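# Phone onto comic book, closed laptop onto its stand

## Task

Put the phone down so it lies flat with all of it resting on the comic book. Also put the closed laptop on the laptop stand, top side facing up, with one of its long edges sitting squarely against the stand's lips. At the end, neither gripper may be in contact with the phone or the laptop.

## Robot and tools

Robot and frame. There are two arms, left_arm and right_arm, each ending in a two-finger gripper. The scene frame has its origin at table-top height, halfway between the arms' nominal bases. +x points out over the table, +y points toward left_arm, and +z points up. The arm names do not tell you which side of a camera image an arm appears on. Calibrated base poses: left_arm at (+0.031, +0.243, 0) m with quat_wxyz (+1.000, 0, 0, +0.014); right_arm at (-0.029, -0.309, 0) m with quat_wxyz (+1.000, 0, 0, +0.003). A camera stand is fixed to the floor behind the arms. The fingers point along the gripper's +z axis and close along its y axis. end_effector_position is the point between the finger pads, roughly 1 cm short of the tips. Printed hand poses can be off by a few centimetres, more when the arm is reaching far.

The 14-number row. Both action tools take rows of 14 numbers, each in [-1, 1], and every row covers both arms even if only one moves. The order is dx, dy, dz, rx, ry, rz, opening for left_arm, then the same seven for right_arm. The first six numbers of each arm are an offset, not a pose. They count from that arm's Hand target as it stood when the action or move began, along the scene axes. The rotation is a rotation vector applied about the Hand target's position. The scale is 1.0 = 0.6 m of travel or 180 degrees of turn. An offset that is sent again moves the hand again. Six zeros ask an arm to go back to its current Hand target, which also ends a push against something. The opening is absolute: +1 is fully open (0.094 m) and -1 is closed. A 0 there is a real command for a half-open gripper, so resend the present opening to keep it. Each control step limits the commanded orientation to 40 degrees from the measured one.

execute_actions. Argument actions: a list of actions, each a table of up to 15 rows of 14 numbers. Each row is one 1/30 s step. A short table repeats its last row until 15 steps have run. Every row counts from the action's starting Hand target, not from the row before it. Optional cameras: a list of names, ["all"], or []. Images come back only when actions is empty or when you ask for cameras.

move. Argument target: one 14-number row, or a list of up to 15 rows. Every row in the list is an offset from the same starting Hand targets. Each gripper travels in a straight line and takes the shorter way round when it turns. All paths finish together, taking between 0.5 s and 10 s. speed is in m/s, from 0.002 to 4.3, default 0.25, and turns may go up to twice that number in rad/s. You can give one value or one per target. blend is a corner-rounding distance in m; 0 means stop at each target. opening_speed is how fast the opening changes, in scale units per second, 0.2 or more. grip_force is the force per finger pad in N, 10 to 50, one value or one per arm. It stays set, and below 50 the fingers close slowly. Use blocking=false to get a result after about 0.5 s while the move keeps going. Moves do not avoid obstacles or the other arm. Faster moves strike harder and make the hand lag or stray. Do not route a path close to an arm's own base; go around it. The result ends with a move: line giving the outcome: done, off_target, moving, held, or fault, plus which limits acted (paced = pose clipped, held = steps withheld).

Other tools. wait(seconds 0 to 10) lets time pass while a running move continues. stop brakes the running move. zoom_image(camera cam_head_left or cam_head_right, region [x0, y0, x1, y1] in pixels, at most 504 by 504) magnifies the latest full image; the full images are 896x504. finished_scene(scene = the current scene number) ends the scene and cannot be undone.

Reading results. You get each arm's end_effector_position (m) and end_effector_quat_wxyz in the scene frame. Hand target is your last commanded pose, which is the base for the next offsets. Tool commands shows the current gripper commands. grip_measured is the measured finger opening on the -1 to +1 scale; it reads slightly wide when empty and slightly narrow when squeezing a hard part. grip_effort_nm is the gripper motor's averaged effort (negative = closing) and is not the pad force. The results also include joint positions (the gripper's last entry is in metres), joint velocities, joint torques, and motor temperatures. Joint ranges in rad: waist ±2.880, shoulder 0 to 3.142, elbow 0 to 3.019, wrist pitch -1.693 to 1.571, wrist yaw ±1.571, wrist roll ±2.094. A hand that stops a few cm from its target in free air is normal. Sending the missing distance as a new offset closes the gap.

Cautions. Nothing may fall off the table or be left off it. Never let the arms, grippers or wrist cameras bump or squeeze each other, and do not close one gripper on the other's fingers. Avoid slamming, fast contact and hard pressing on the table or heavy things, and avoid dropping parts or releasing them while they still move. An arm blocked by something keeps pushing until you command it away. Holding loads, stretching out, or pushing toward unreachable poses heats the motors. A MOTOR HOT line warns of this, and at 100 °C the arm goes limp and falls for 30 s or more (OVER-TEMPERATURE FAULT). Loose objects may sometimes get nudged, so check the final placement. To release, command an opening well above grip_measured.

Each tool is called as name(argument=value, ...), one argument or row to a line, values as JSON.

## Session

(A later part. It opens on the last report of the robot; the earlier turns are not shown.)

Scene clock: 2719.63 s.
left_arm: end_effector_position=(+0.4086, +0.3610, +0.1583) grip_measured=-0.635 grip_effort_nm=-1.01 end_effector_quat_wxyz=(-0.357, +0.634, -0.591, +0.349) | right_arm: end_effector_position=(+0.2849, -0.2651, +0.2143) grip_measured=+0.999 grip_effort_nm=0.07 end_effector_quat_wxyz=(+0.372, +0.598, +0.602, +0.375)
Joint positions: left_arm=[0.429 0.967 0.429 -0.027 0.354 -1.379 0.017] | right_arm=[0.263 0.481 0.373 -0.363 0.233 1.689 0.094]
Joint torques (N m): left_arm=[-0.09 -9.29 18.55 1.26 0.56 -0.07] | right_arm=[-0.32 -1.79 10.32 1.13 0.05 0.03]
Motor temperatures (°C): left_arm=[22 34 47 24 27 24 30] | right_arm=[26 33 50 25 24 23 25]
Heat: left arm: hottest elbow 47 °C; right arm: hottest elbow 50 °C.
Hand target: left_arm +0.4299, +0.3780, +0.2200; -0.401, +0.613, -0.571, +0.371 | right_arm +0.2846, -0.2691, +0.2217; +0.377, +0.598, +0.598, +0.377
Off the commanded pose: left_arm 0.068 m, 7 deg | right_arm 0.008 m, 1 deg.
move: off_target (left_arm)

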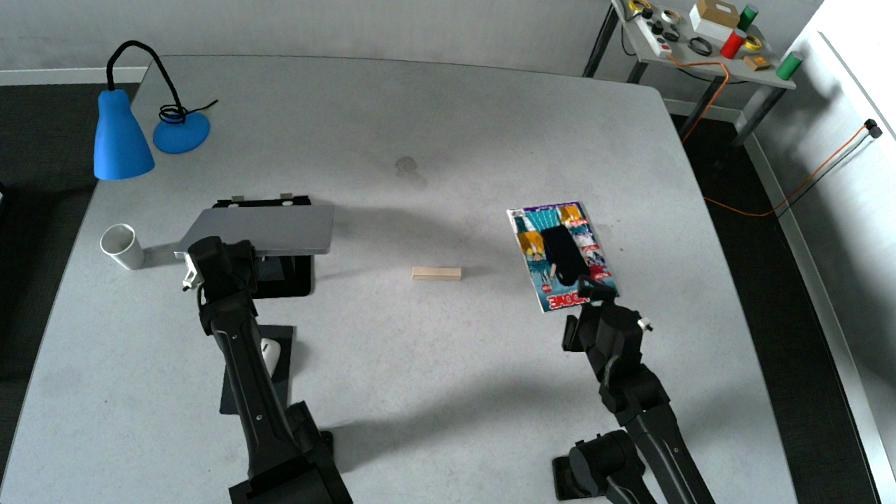

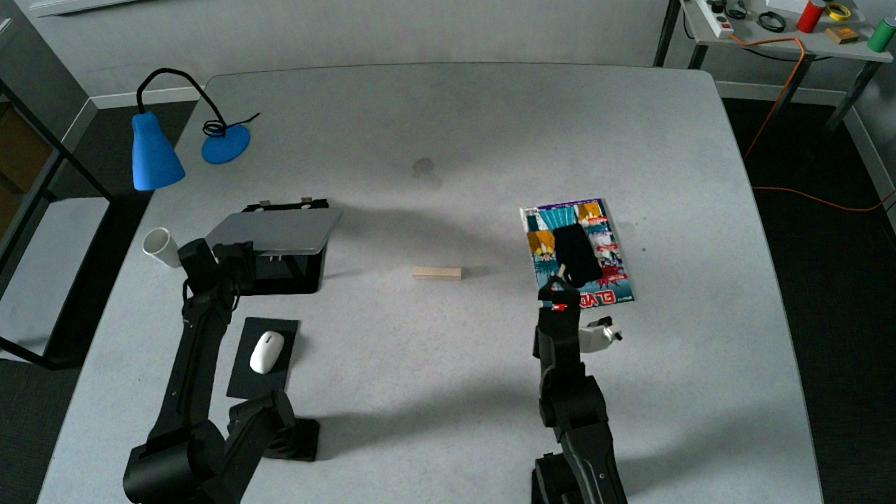

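move(
  target=[0, 0, -0.0417, 0.0012, -0.0166, 0, -0.9, 0, 0, 0, 0, 0, 0, 1],
  speed=0.1,
  cameras=["all"],
)

zoom_image(
  camera="cam_head_left",
  region=[150, 170, 350, 310],
)

zoom_image(
  camera="cam_head_right",
  region=[170, 170, 370, 310],
)

Scene clock: 2733.43 s.
left_arm: end_effector_position=(+0.4176, +0.3658, +0.1581) grip_measured=-0.635 grip_effort_nm=-1.01 end_effector_quat_wxyz=(-0.373, +0.622, -0.587, +0.360) | right_arm: end_effector_position=(+0.2849, -0.2651, +0.2143) grip_measured=+0.999 grip_effort_nm=0.07 end_effector_quat_wxyz=(+0.372, +0.598, +0.602, +0.375)
Joint positions: left_arm=[0.435 1.01 0.422 0.07 0.368 -1.38 0.017] | right_arm=[0.263 0.481 0.373 -0.363 0.233 1.689 0.094]
Joint torques (N m): left_arm=[-0.03 -8.23 12.31 4.49 0.56 -0.21] | right_arm=[-0.38 -1.79 10.33 1.13 0.05 0.02]
Heat: left arm: hottest elbow 46 °C; right arm: hottest elbow 50 °C.
Hand target: left_arm +0.4300, +0.3779, +0.1950; -0.417, +0.602, -0.561, +0.386 | right_arm +0.2846, -0.2691, +0.2217; +0.377, +0.598, +0.598, +0.377
Off the commanded pose: left_arm 0.041 m, 7 deg | right_arm 0.008 m, 1 deg.
move: off_target (left_arm)

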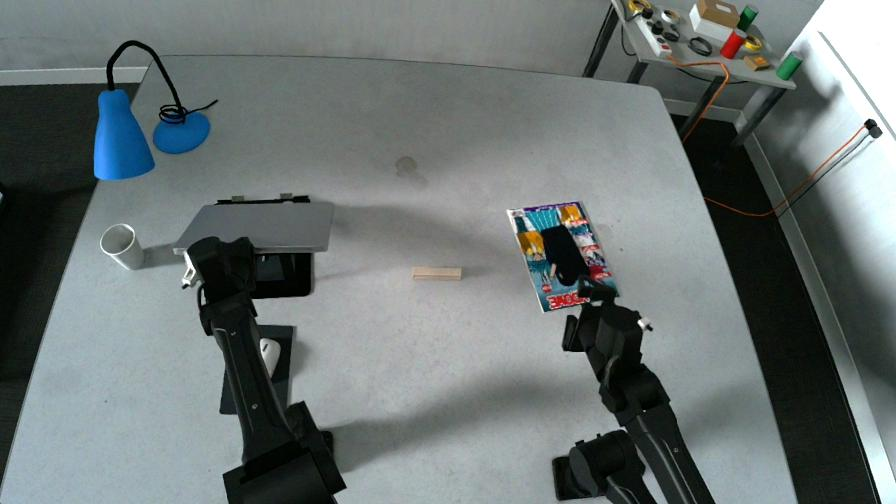

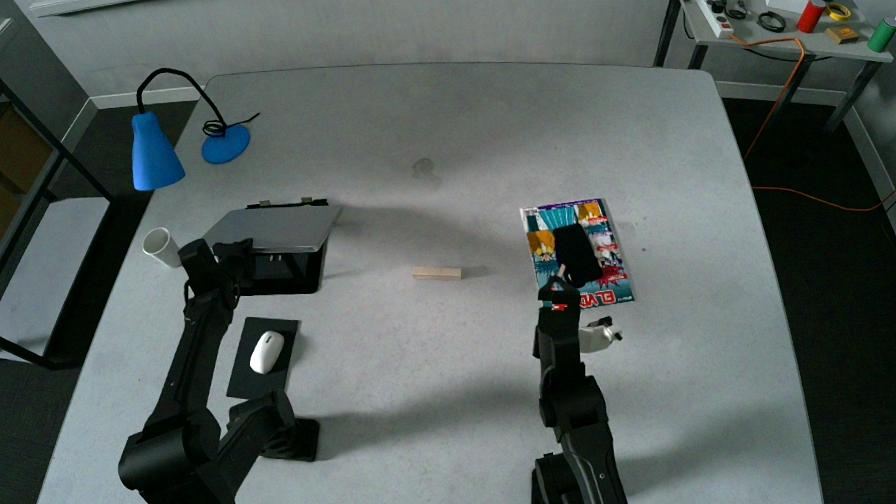

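Scaled by 2.520.

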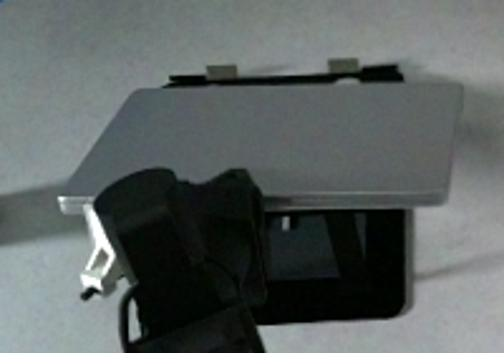

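Scaled by 2.520.

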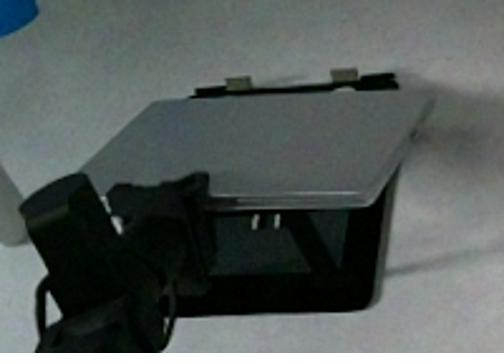

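move(
  target=[-0.02, -0.005, -0.03, 0, 0, 0, -0.9, 0, 0, 0, 0, 0, 0, 1],
  speed=0.1,
)

execute_actions(
  actions=[],
)

zoom_image(
  camera="cam_head_left",
  region=[150, 170, 350, 310],
)

zoom_image(
  camera="cam_head_right",
  region=[170, 170, 370, 310],
)

Scene clock: 2743.17 s.
left_arm: end_effector_position=(+0.4157, +0.3653, +0.1576) grip_measured=-0.635 grip_effort_nm=-1.01 end_effector_quat_wxyz=(-0.388, +0.612, -0.580, +0.372) | right_arm: end_effector_position=(+0.2849, -0.2651, +0.2143) grip_measured=+0.999 grip_effort_nm=0.07 end_effector_quat_wxyz=(+0.372, +0.598, +0.602, +0.375)
Joint positions: left_arm=[0.441 1.012 0.389 0.152 0.379 -1.39 0.017] | right_arm=[0.263 0.481 0.373 -0.363 0.233 1.689 0.094]
Joint torques (N m): left_arm=[0.56 -7.3 10.11 3.84 0.49 -0.08] | right_arm=[-0.38 -1.85 10.33 1.1 0.04 0.02]
Heat: left arm: hottest elbow 47 °C; right arm: hottest elbow 51 °C.
Hand target: left_arm +0.4179, +0.3750, +0.1769; -0.417, +0.602, -0.561, +0.386 | right_arm +0.2846, -0.2691, +0.2217; +0.377, +0.598, +0.598, +0.377
Off the commanded pose: left_arm 0.022 m, 4 deg | right_arm 0.008 m, 1 deg.
move: off_target (left_arm)

Scene clock: 2743.17 s.
left_arm: end_effector_position=(+0.4157, +0.3653, +0.1576) grip_measured=-0.635 grip_effort_nm=-1.01 end_effector_quat_wxyz=(-0.388, +0.612, -0.580, +0.372) | right_arm: end_effector_position=(+0.2849, -0.2651, +0.2143) grip_measured=+0.999 grip_effort_nm=0.07 end_effector_quat_wxyz=(+0.372, +0.598, +0.602, +0.375)
Joint positions: left_arm=[0.441 1.012 0.389 0.152 0.379 -1.39 0.017] | right_arm=[0.263 0.481 0.373 -0.363 0.233 1.689 0.094]
Joint velocities: within noise
Joint torques (N m): left_arm=[0.56 -7.3 10.11 3.84 0.49 -0.08] | right_arm=[-0.38 -1.85 10.33 1.1 0.04 0.02]
Motor temperatures (°C): left_arm=[22 33 47 24 27 24 30] | right_arm=[26 33 51 25 24 23 25]
Heat: left arm: hottest elbow 47 °C; right arm: hottest elbow 51 °C.
Hand target: left_arm +0.4179, +0.3750, +0.1769; -0.417, +0.602, -0.561, +0.386 | right_arm +0.2846, -0.2691, +0.2217; +0.377, +0.598, +0.598, +0.377
Tool commands: left_gripper/opening=-0.9 right_gripper/opening=+1.0
Off the commanded pose: left_arm 0.022 m, 4 deg | right_arm 0.008 m, 1 deg.

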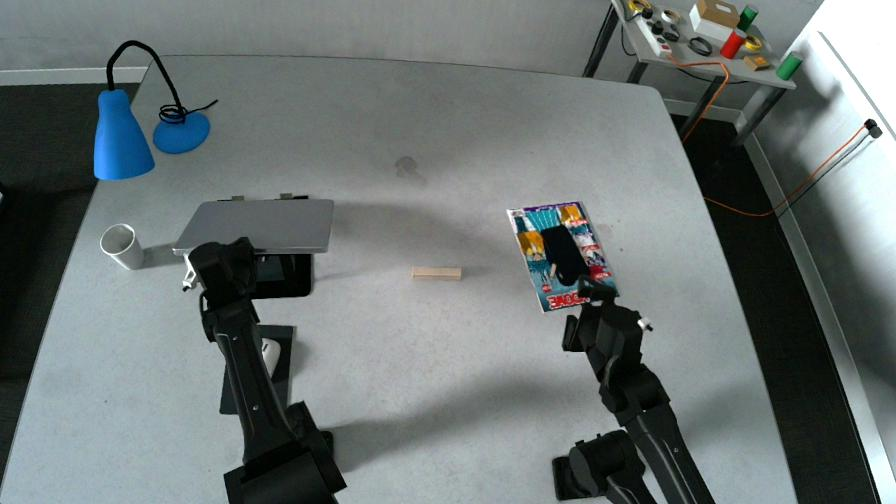

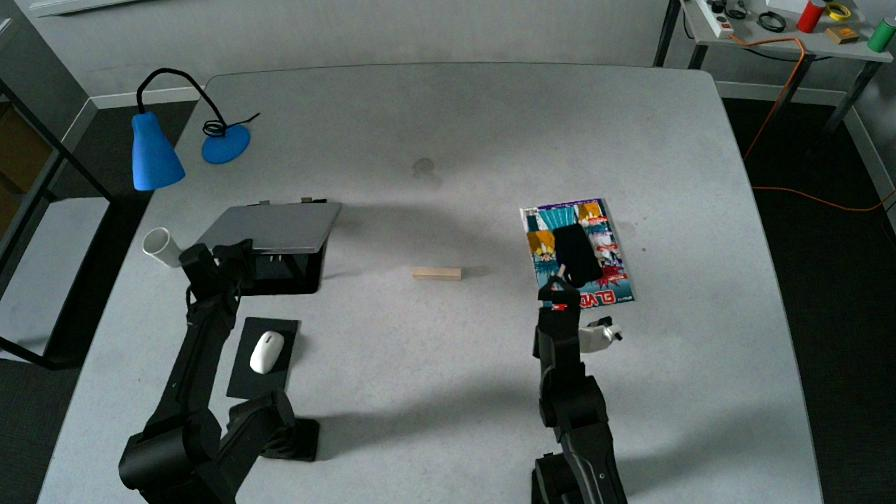

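Scaled by 2.520.

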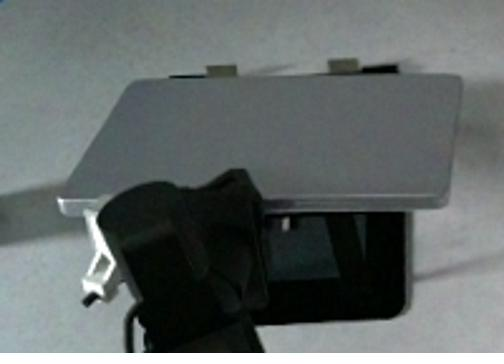

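Scaled by 2.520.

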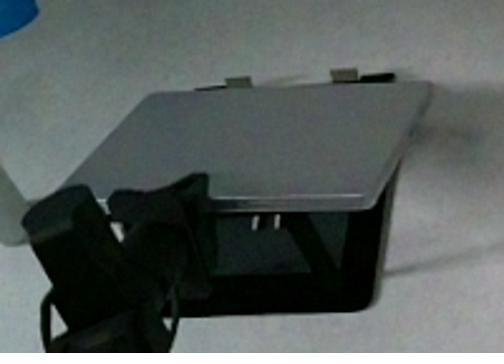

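move(
  target=[0, 0, -0.005, -0.0028, 0.0366, 0, -0.9, 0, 0, 0, 0, 0, 0, 1],
  speed=0.1,
  cameras=["all"],
)

zoom_image(
  camera="cam_head_left",
  region=[150, 170, 350, 310],
)

zoom_image(
  camera="cam_head_right",
  region=[170, 170, 370, 310],
)

Scene clock: 2748.77 s.
left_arm: end_effector_position=(+0.4111, +0.3658, +0.1532) grip_measured=-0.635 grip_effort_nm=-1.00 end_effector_quat_wxyz=(-0.365, +0.629, -0.590, +0.352) | right_arm: end_effector_position=(+0.2849, -0.2651, +0.2143) grip_measured=+0.999 grip_effort_nm=0.07 end_effector_quat_wxyz=(+0.372, +0.598, +0.602, +0.375)
Joint positions: left_arm=[0.441 0.996 0.418 0.031 0.363 -1.371 0.017] | right_arm=[0.263 0.481 0.373 -0.363 0.233 1.689 0.094]
Joint torques (N m): left_arm=[-0.26 -7.41 13.65 1.13 -0.12 0.07] | right_arm=[-0.44 -1.79 10.33 1.11 0.04 0.02]
Heat: left arm: hottest elbow 46 °C; right arm: hottest elbow 51 °C.
Hand target: left_arm +0.4179, +0.3749, +0.1739; -0.381, +0.625, -0.583, +0.353 | right_arm +0.2846, -0.2691, +0.2217; +0.377, +0.598, +0.598, +0.377
Off the commanded pose: left_arm 0.024 m, 2 deg | right_arm 0.008 m, 1 deg.
move: off_target (left_arm)

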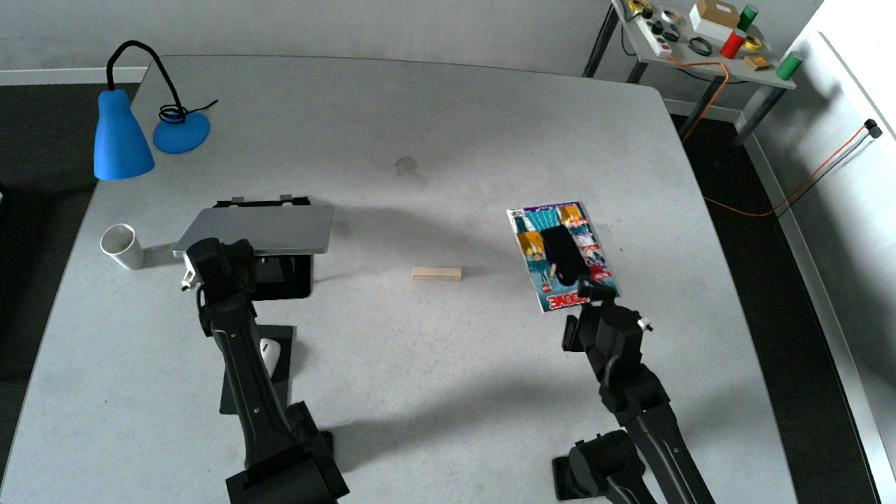

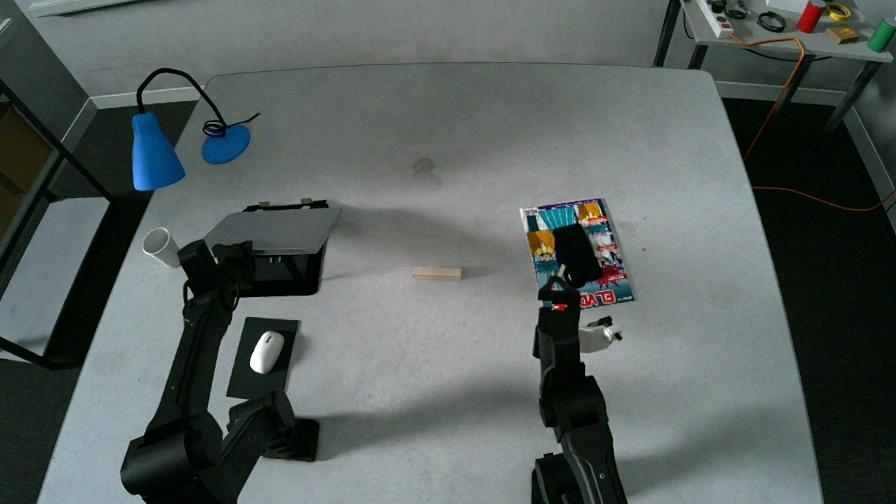

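Scaled by 2.520.

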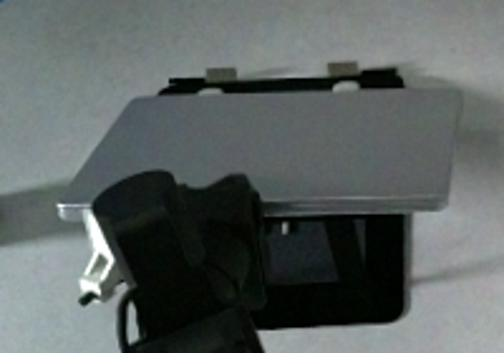

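Scaled by 2.520.

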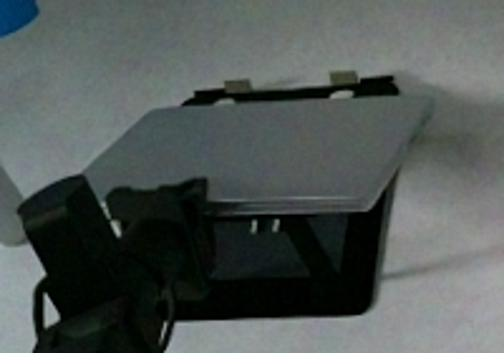

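move(
  target=[0, 0, 0, 0, 0, 0, -0.48, 0, 0, 0, 0, 0, 0, 1],
  speed=0.1,
  opening_speed=0.4,
  cameras=["all"],
)

zoom_image(
  camera="cam_head_left",
  region=[150, 170, 350, 310],
)

zoom_image(
  camera="cam_head_right",
  region=[170, 170, 370, 310],
)

Scene clock: 2757.00 s.
left_arm: end_effector_position=(+0.4112, +0.3663, +0.1590) grip_measured=-0.482 grip_effort_nm=0.14 end_effector_quat_wxyz=(-0.371, +0.626, -0.588, +0.353) | right_arm: end_effector_position=(+0.2849, -0.2651, +0.2143) grip_measured=+0.999 grip_effort_nm=0.07 end_effector_quat_wxyz=(+0.372, +0.598, +0.602, +0.375)
Joint positions: left_arm=[0.441 0.983 0.42 0.029 0.361 -1.371 0.024] | right_arm=[0.263 0.481 0.373 -0.363 0.233 1.689 0.094]
Joint torques (N m): left_arm=[-1.03 -6.53 13.55 1.17 -0.01 0.04] | right_arm=[-0.32 -1.73 10.33 1.13 0.04 0.02]
Heat: left arm: hottest elbow 46 °C; right arm: hottest elbow 51 °C.
Hand target: left_arm +0.4179, +0.3749, +0.1740; -0.381, +0.625, -0.583, +0.353 | right_arm +0.2846, -0.2691, +0.2217; +0.377, +0.598, +0.598, +0.377
Off the commanded pose: left_arm 0.018 m, 1 deg | right_arm 0.008 m, 1 deg.
move: off_target (left_arm)

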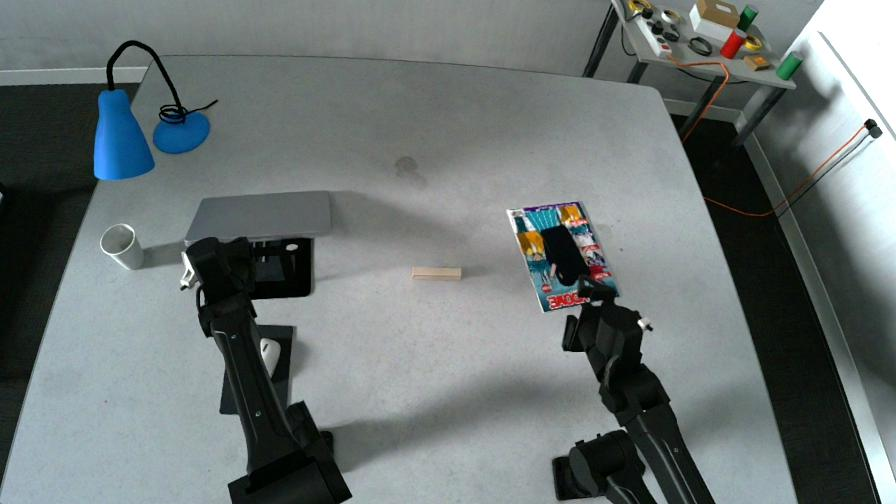

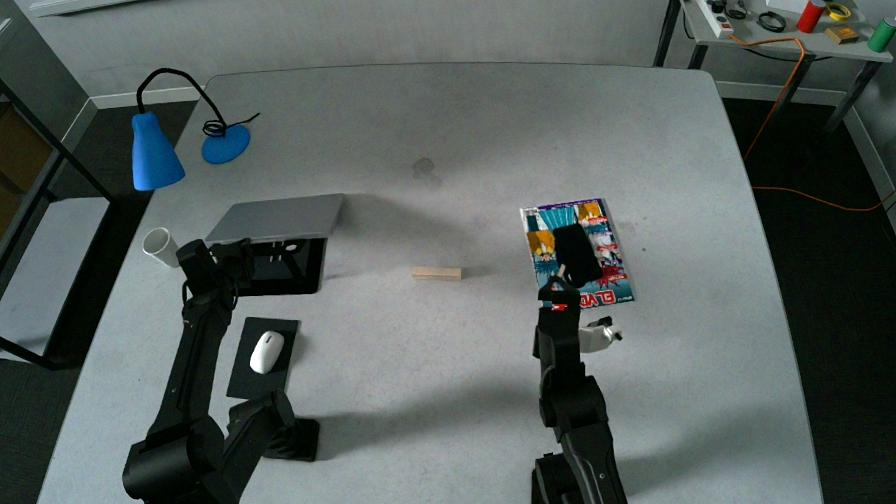

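Scaled by 2.520.

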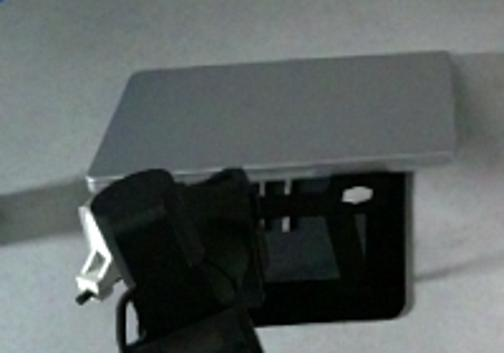

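Scaled by 2.520.

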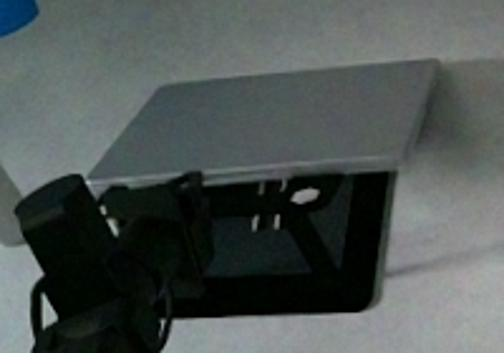

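zoom_image(
  camera="cam_head_left",
  region=[240, 175, 350, 255],
)

zoom_image(
  camera="cam_head_left",
  region=[170, 180, 260, 250],
)

zoom_image(
  camera="cam_head_right",
  region=[190, 180, 360, 300],
)

Scaled by 4.582.

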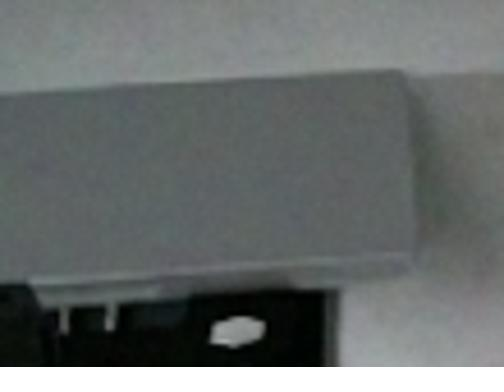

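Scaled by 5.600.

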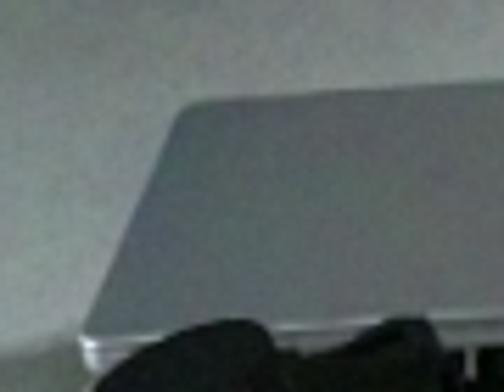

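Scaled by 2.965.

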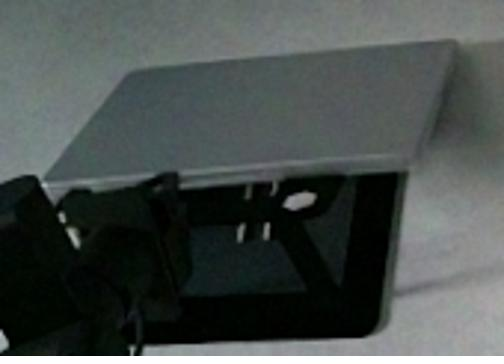

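move(
  target=[-0.1, -0.01, 0.06, 0, 0, 0, -0.48, 0, 0, 0, 0, 0, 0, 1],
  speed=0.15,
  cameras=["all"],
)

zoom_image(
  camera="cam_head_left",
  region=[150, 170, 350, 310],
)

zoom_image(
  camera="cam_head_right",
  region=[180, 170, 380, 310],
)

Scene clock: 2818.20 s.
left_arm: end_effector_position=(+0.3578, +0.3631, +0.1986) grip_measured=-0.482 grip_effort_nm=0.13 end_effector_quat_wxyz=(-0.370, +0.628, -0.585, +0.354) | right_arm: end_effector_position=(+0.2849, -0.2651, +0.2143) grip_measured=+0.999 grip_effort_nm=0.07 end_effector_quat_wxyz=(+0.372, +0.598, +0.602, +0.375)
Joint positions: left_arm=[0.543 0.704 0.42 -0.27 0.448 -1.323 0.024] | right_arm=[0.263 0.481 0.373 -0.363 0.233 1.689 0.094]
Joint torques (N m): left_arm=[-0.15 -3.9 13.3 1.35 0.24 0.15] | right_arm=[-0.38 -1.85 10.32 1.1 0.04 0.02]
Heat: left arm: hottest elbow 47 °C; right arm: hottest elbow 51 °C.
Hand target: left_arm +0.3579, +0.3689, +0.2099; -0.381, +0.625, -0.583, +0.353 | right_arm +0.2846, -0.2691, +0.2217; +0.377, +0.598, +0.598, +0.377
Off the commanded pose: left_arm 0.013 m, 1 deg | right_arm 0.008 m, 1 deg.
move: off_target (left_arm)

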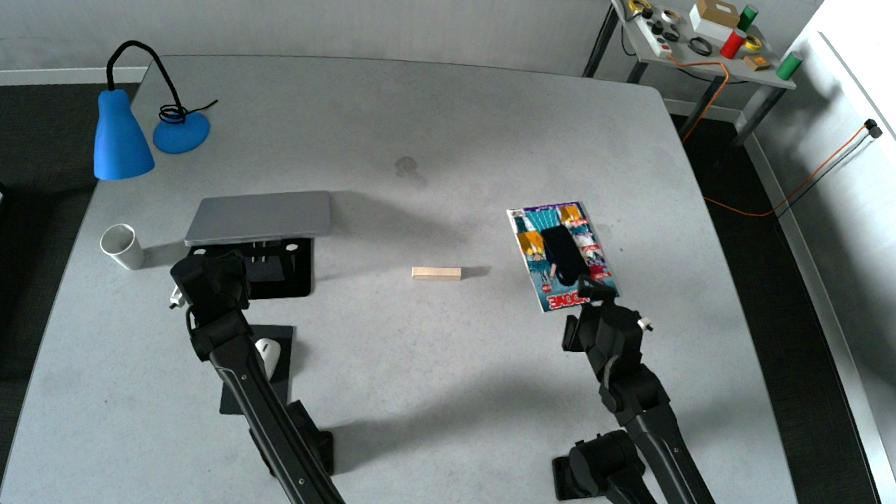

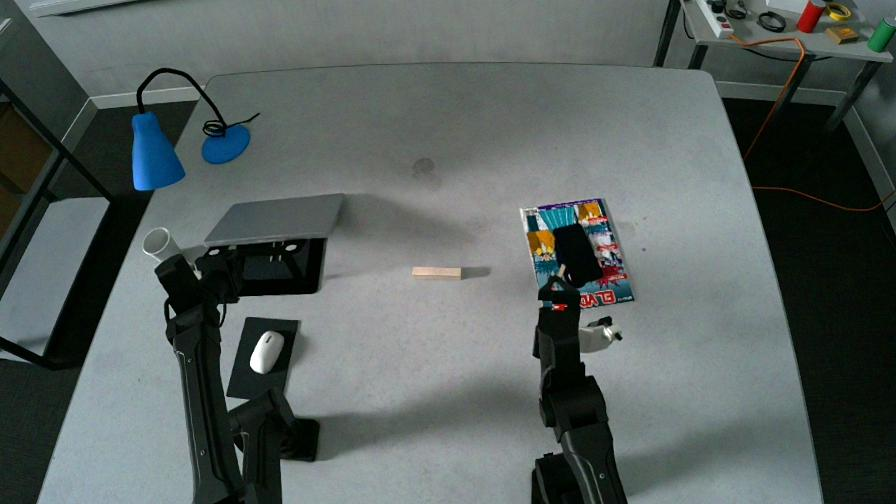

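Scaled by 2.520.

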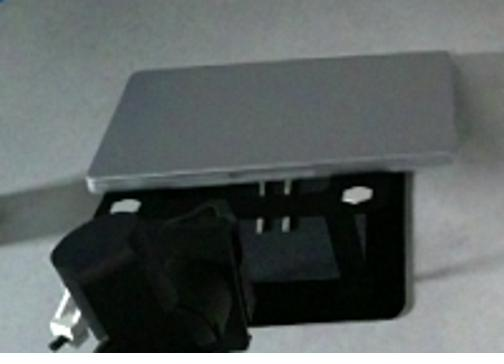

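Scaled by 2.520.

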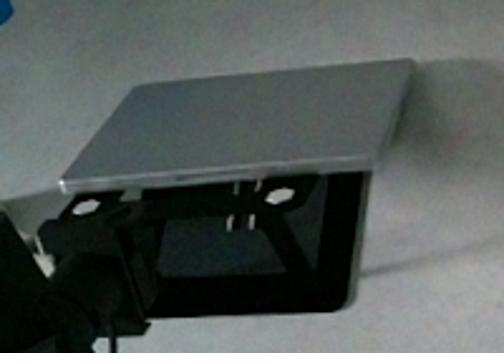

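zoom_image(
  camera="cam_head_left",
  region=[180, 185, 260, 265],
)

zoom_image(
  camera="cam_head_left",
  region=[255, 185, 335, 265],
)

zoom_image(
  camera="cam_head_right",
  region=[260, 185, 350, 275],
)

zoom_image(
  camera="cam_head_right",
  region=[195, 185, 275, 265],
)

Scaled by 6.300.

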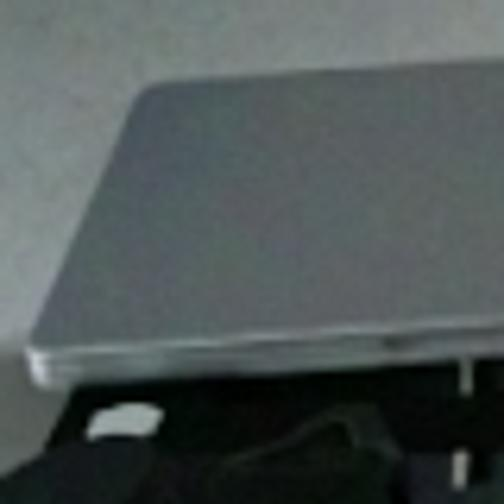

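Scaled by 6.300.

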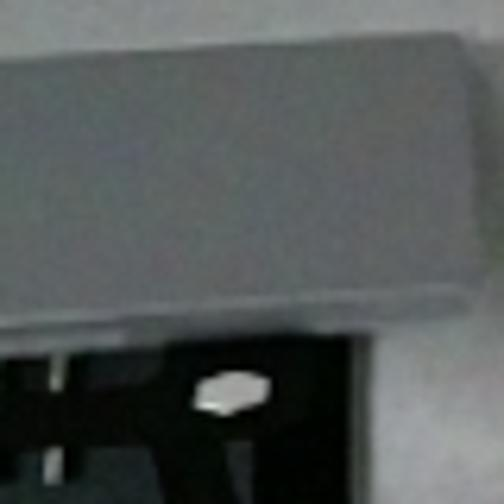

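Scaled by 5.600.

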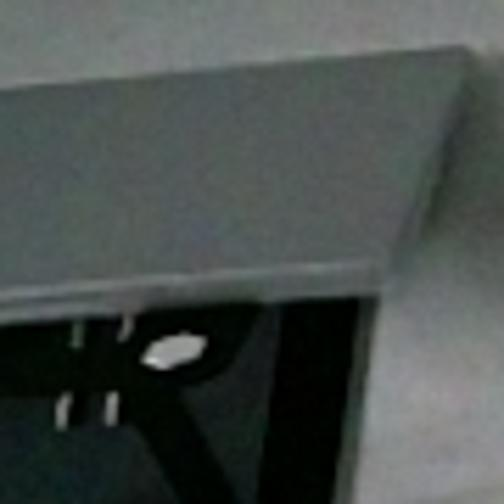

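Scaled by 6.300.

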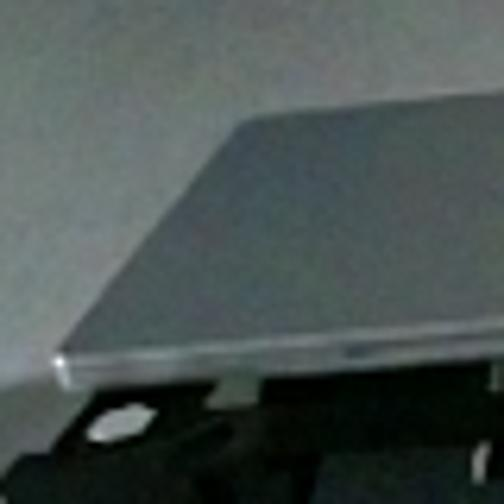

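move(
  target=[
    [0.1118, 0.0068, -0.0082, -0.0113, 0.1496, 0, -0.95, 0, 0, 0, 0, 0, 0, 1],
    [0.1252, 0.0068, -0.055, -0.0113, 0.1496, 0, -0.95, 0, 0, 0, 0, 0, 0, 1],
  ],
  speed=0.2,
  cameras=["all"],
)

zoom_image(
  camera="cam_head_left",
  region=[150, 170, 350, 310],
)

zoom_image(
  camera="cam_head_right",
  region=[180, 170, 380, 310],
)

Scene clock: 2867.03 s.
left_arm: end_effector_position=(+0.4162, +0.3718, +0.1607) grip_measured=-0.948 grip_effort_nm=-0.08 end_effector_quat_wxyz=(-0.205, +0.706, -0.648, +0.198) | right_arm: end_effector_position=(+0.2849, -0.2651, +0.2143) grip_measured=+0.999 grip_effort_nm=0.07 end_effector_quat_wxyz=(+0.372, +0.598, +0.602, +0.375)
Joint positions: left_arm=[0.375 1.121 0.77 -0.669 0.186 -1.305 0.002] | right_arm=[0.263 0.481 0.373 -0.363 0.233 1.689 0.094]
Joint torques (N m): left_arm=[-2.2 -8.23 14.08 2 -0.11 -0.02] | right_arm=[-0.32 -1.79 10.33 1.07 0.05 0.02]
Heat: left arm: hottest elbow 47 °C; right arm: hottest elbow 51 °C.
Hand target: left_arm +0.4331, +0.3730, +0.1770; -0.224, +0.697, -0.649, +0.208 | right_arm +0.2846, -0.2691, +0.2217; +0.377, +0.598, +0.598, +0.377
Off the commanded pose: left_arm 0.023 m, 3 deg | right_arm 0.008 m, 1 deg.
move: off_target (left_arm)

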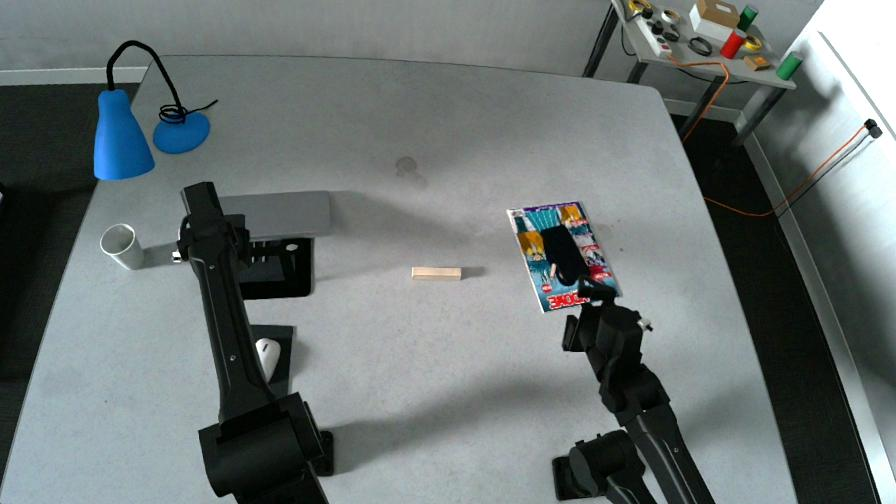

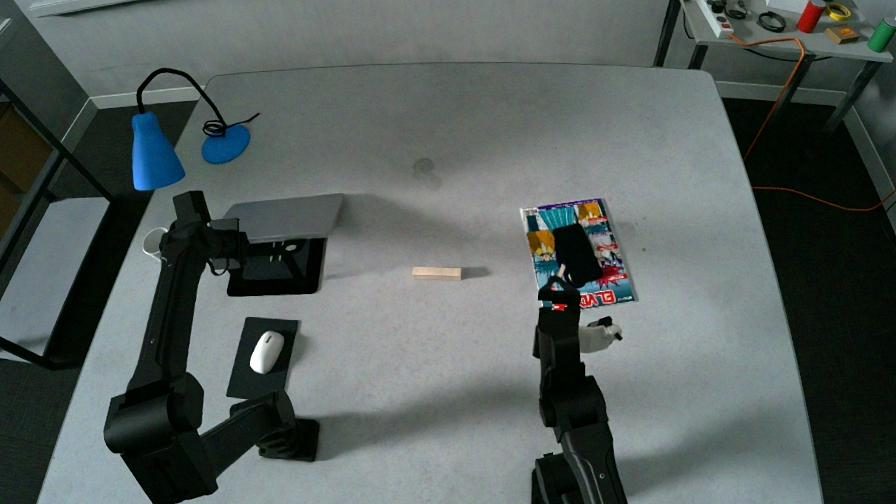

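Scaled by 2.520.

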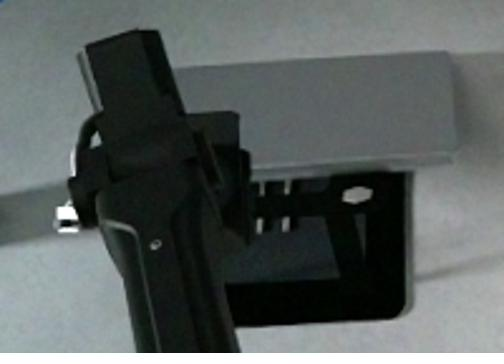

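Scaled by 2.520.

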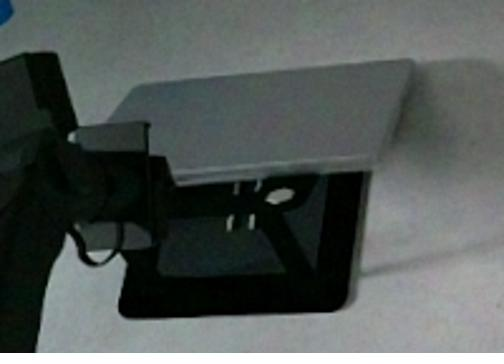

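move(
  target=[0, 0, 0.0333, 0, 0, 0, -0.95, 0, 0, 0, 0, 0, 0, 1],
  speed=0.15,
)

Scene clock: 2874.60 s.
left_arm: end_effector_position=(+0.4103, +0.3693, +0.1569) grip_measured=-0.948 grip_effort_nm=-0.08 end_effector_quat_wxyz=(-0.191, +0.710, -0.650, +0.192) | right_arm: end_effector_position=(+0.2849, -0.2651, +0.2143) grip_measured=+0.999 grip_effort_nm=0.07 end_effector_quat_wxyz=(+0.372, +0.598, +0.602, +0.375)
Joint positions: left_arm=[0.375 1.121 0.77 -0.699 0.186 -1.305 0.002] | right_arm=[0.263 0.481 0.373 -0.363 0.233 1.689 0.094]
Joint torques (N m): left_arm=[-2.61 -9.41 17.33 0.91 -0.05 -0.01] | right_arm=[-0.44 -1.79 10.33 1.1 0.05 0.02]
Heat: left arm: hottest elbow 47 °C; right arm: hottest elbow 51 °C.
Hand target: left_arm +0.4331, +0.3730, +0.1970; -0.224, +0.697, -0.649, +0.208 | right_arm +0.2846, -0.2691, +0.2217; +0.377, +0.598, +0.598, +0.377
Off the commanded pose: left_arm 0.046 m, 4 deg | right_arm 0.008 m, 1 deg.
move: off_target (left_arm)

move(
  target=[0, 0, 0.0333, 0, 0, 0, -0.95, 0, 0, 0, 0, 0, 0, 1],
  speed=0.15,
  cameras=["all"],
)

zoom_image(
  camera="cam_head_left",
  region=[150, 170, 350, 310],
)

zoom_image(
  camera="cam_head_right",
  region=[180, 170, 380, 310],
)

Scene clock: 2879.03 s.
left_arm: end_effector_position=(+0.4118, +0.3699, +0.1775) grip_measured=-0.948 grip_effort_nm=-0.08 end_effector_quat_wxyz=(-0.193, +0.710, -0.650, +0.193) | right_arm: end_effector_position=(+0.2849, -0.2651, +0.2143) grip_measured=+0.999 grip_effort_nm=0.07 end_effector_quat_wxyz=(+0.372, +0.598, +0.602, +0.375)
Joint positions: left_arm=[0.375 1.104 0.814 -0.757 0.186 -1.305 0.002] | right_arm=[0.263 0.481 0.373 -0.363 0.233 1.689 0.094]
Joint torques (N m): left_arm=[-2.32 -9.35 17.76 0.79 -0.07 0.04] | right_arm=[-0.38 -1.73 10.33 1.09 0.05 0.02]
Heat: left arm: hottest elbow 48 °C; right arm: hottest elbow 51 °C.
Hand target: left_arm +0.4330, +0.3730, +0.2169; -0.224, +0.697, -0.649, +0.208 | right_arm +0.2846, -0.2691, +0.2217; +0.377, +0.598, +0.598, +0.377
Off the commanded pose: left_arm 0.045 m, 4 deg | right_arm 0.008 m, 1 deg.
move: off_target (left_arm)

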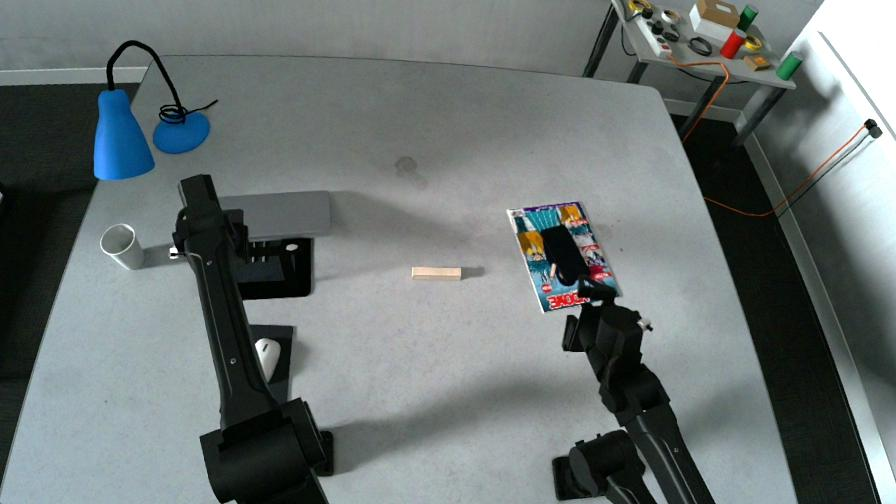

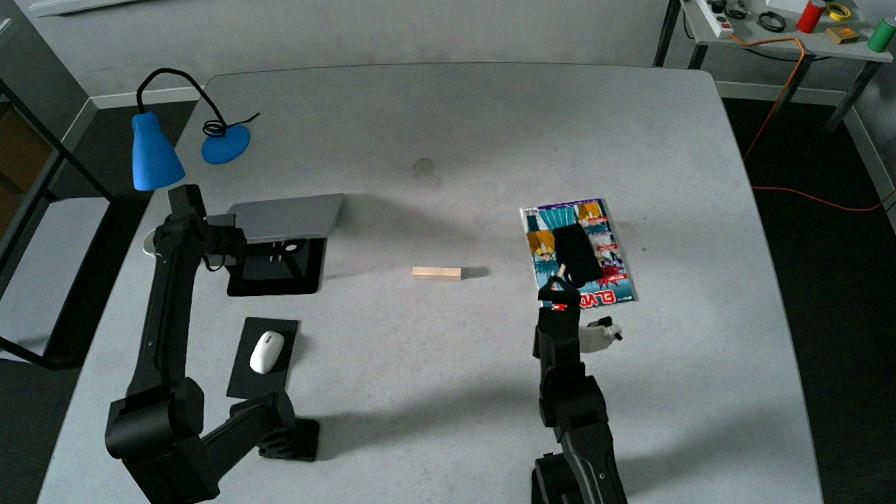

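Scaled by 2.520.

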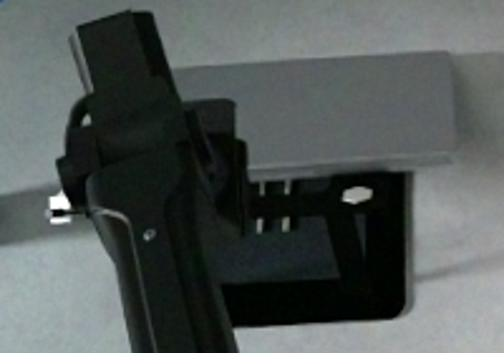

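Scaled by 2.520.

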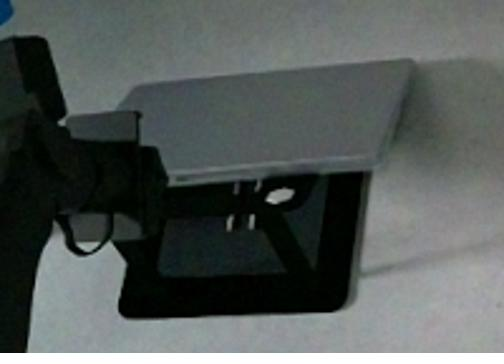

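move(
  target=[0.0833, 0, -0.025, 0, 0, 0, -0.95, 0, 0, 0, 0, 0, 0, 1],
  speed=0.1,
  cameras=["all"],
)

zoom_image(
  camera="cam_head_left",
  region=[150, 170, 350, 310],
)

zoom_image(
  camera="cam_head_right",
  region=[180, 170, 380, 310],
)

Scene clock: 2883.87 s.
left_arm: end_effector_position=(+0.4521, +0.3682, +0.1684) grip_measured=-0.948 grip_effort_nm=-0.08 end_effector_quat_wxyz=(-0.191, +0.709, -0.652, +0.189) | right_arm: end_effector_position=(+0.2849, -0.2651, +0.2143) grip_measured=+0.999 grip_effort_nm=0.07 end_effector_quat_wxyz=(+0.372, +0.598, +0.602, +0.375)
Joint positions: left_arm=[0.324 1.222 0.88 -0.706 0.157 -1.343 0.002] | right_arm=[0.263 0.481 0.373 -0.363 0.233 1.689 0.094]
Joint torques (N m): left_arm=[-2.32 -9.05 17.5 1.77 -0.15 -0.06] | right_arm=[-0.32 -1.9 10.33 1.1 0.05 0.02]
Heat: left arm: hottest elbow 49 °C; right arm: hottest elbow 51 °C.
Hand target: left_arm +0.4831, +0.3731, +0.2019; -0.224, +0.697, -0.649, +0.208 | right_arm +0.2846, -0.2691, +0.2217; +0.377, +0.598, +0.598, +0.377
Off the commanded pose: left_arm 0.046 m, 5 deg | right_arm 0.008 m, 1 deg.
move: off_target (left_arm)

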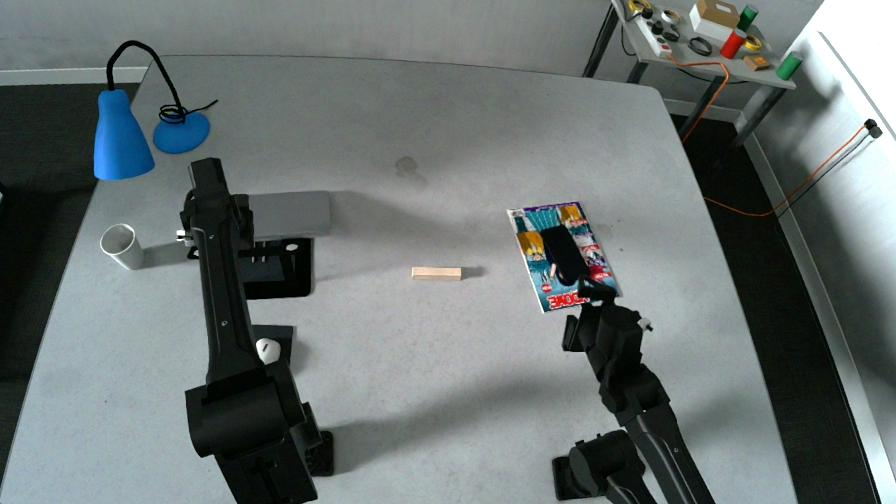

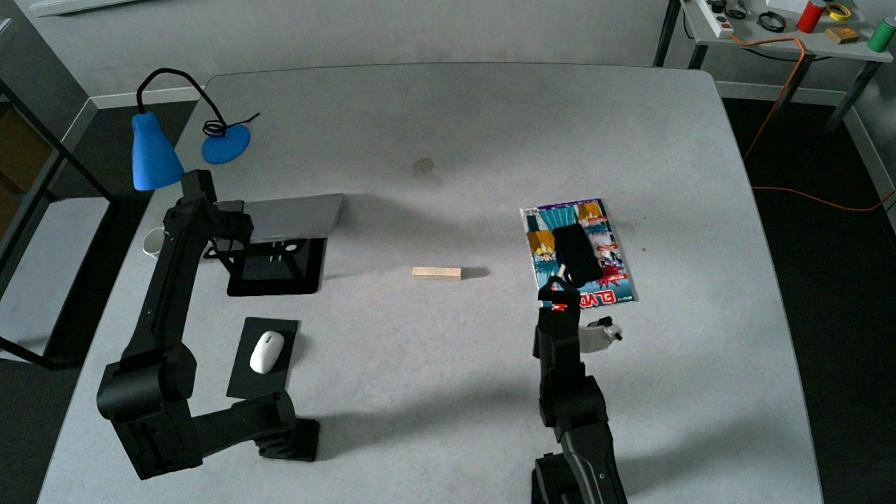

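Scaled by 2.520.

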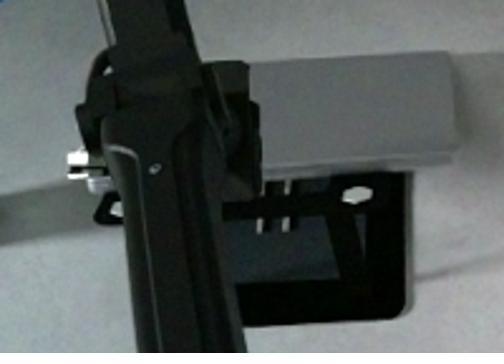

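Scaled by 2.520.

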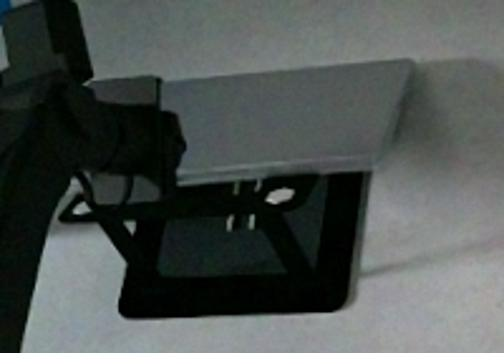

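move(
  target=[0, 0, -0.0317, 0, 0, 0, -0.95, 0, 0, 0, 0, 0, 0, 1],
  speed=0.1,
)

Scene clock: 2888.30 s.
left_arm: end_effector_position=(+0.4640, +0.3727, +0.1658) grip_measured=-0.948 grip_effort_nm=-0.08 end_effector_quat_wxyz=(-0.205, +0.705, -0.650, +0.196) | right_arm: end_effector_position=(+0.2849, -0.2651, +0.2143) grip_measured=+0.999 grip_effort_nm=0.07 end_effector_quat_wxyz=(+0.372, +0.598, +0.602, +0.375)
Joint positions: left_arm=[0.324 1.245 0.88 -0.65 0.157 -1.344 0.002] | right_arm=[0.263 0.481 0.373 -0.363 0.233 1.689 0.094]
Joint torques (N m): left_arm=[-2.2 -9.52 14.43 1.85 -0.14 0] | right_arm=[-0.32 -1.85 10.35 1.1 0.05 0.02]
Heat: left arm: hottest elbow 49 °C; right arm: hottest elbow 51 °C.
Hand target: left_arm +0.4831, +0.3730, +0.1829; -0.224, +0.697, -0.649, +0.208 | right_arm +0.2846, -0.2691, +0.2217; +0.377, +0.598, +0.598, +0.377
Off the commanded pose: left_arm 0.026 m, 3 deg | right_arm 0.008 m, 1 deg.
move: off_target (left_arm)

move(
  target=[-0.0367, 0, -0.0333, 0, 0, 0, -0.95, 0, 0, 0, 0, 0, 0, 1],
  speed=0.1,
)

Scene clock: 2892.77 s.
left_arm: end_effector_position=(+0.4612, +0.3708, +0.1561) grip_measured=-0.948 grip_effort_nm=-0.08 end_effector_quat_wxyz=(-0.210, +0.702, -0.650, +0.201) | right_arm: end_effector_position=(+0.2849, -0.2651, +0.2143) grip_measured=+0.999 grip_effort_nm=0.07 end_effector_quat_wxyz=(+0.372, +0.598, +0.602, +0.375)
Joint positions: left_arm=[0.324 1.24 0.843 -0.602 0.161 -1.343 0.002] | right_arm=[0.263 0.481 0.373 -0.363 0.233 1.689 0.094]
Joint torques (N m): left_arm=[-0.5 -11.46 10.03 1.94 0.11 0.12] | right_arm=[-0.32 -1.79 10.36 1.11 0.05 0.02]
Heat: left arm: hottest elbow 49 °C; right arm: hottest elbow 51 °C.
Hand target: left_arm +0.4611, +0.3731, +0.1630; -0.224, +0.697, -0.649, +0.208 | right_arm +0.2846, -0.2691, +0.2217; +0.377, +0.598, +0.598, +0.377
Off the commanded pose: left_arm 0.007 m, 2 deg | right_arm 0.008 m, 1 deg.
move: done


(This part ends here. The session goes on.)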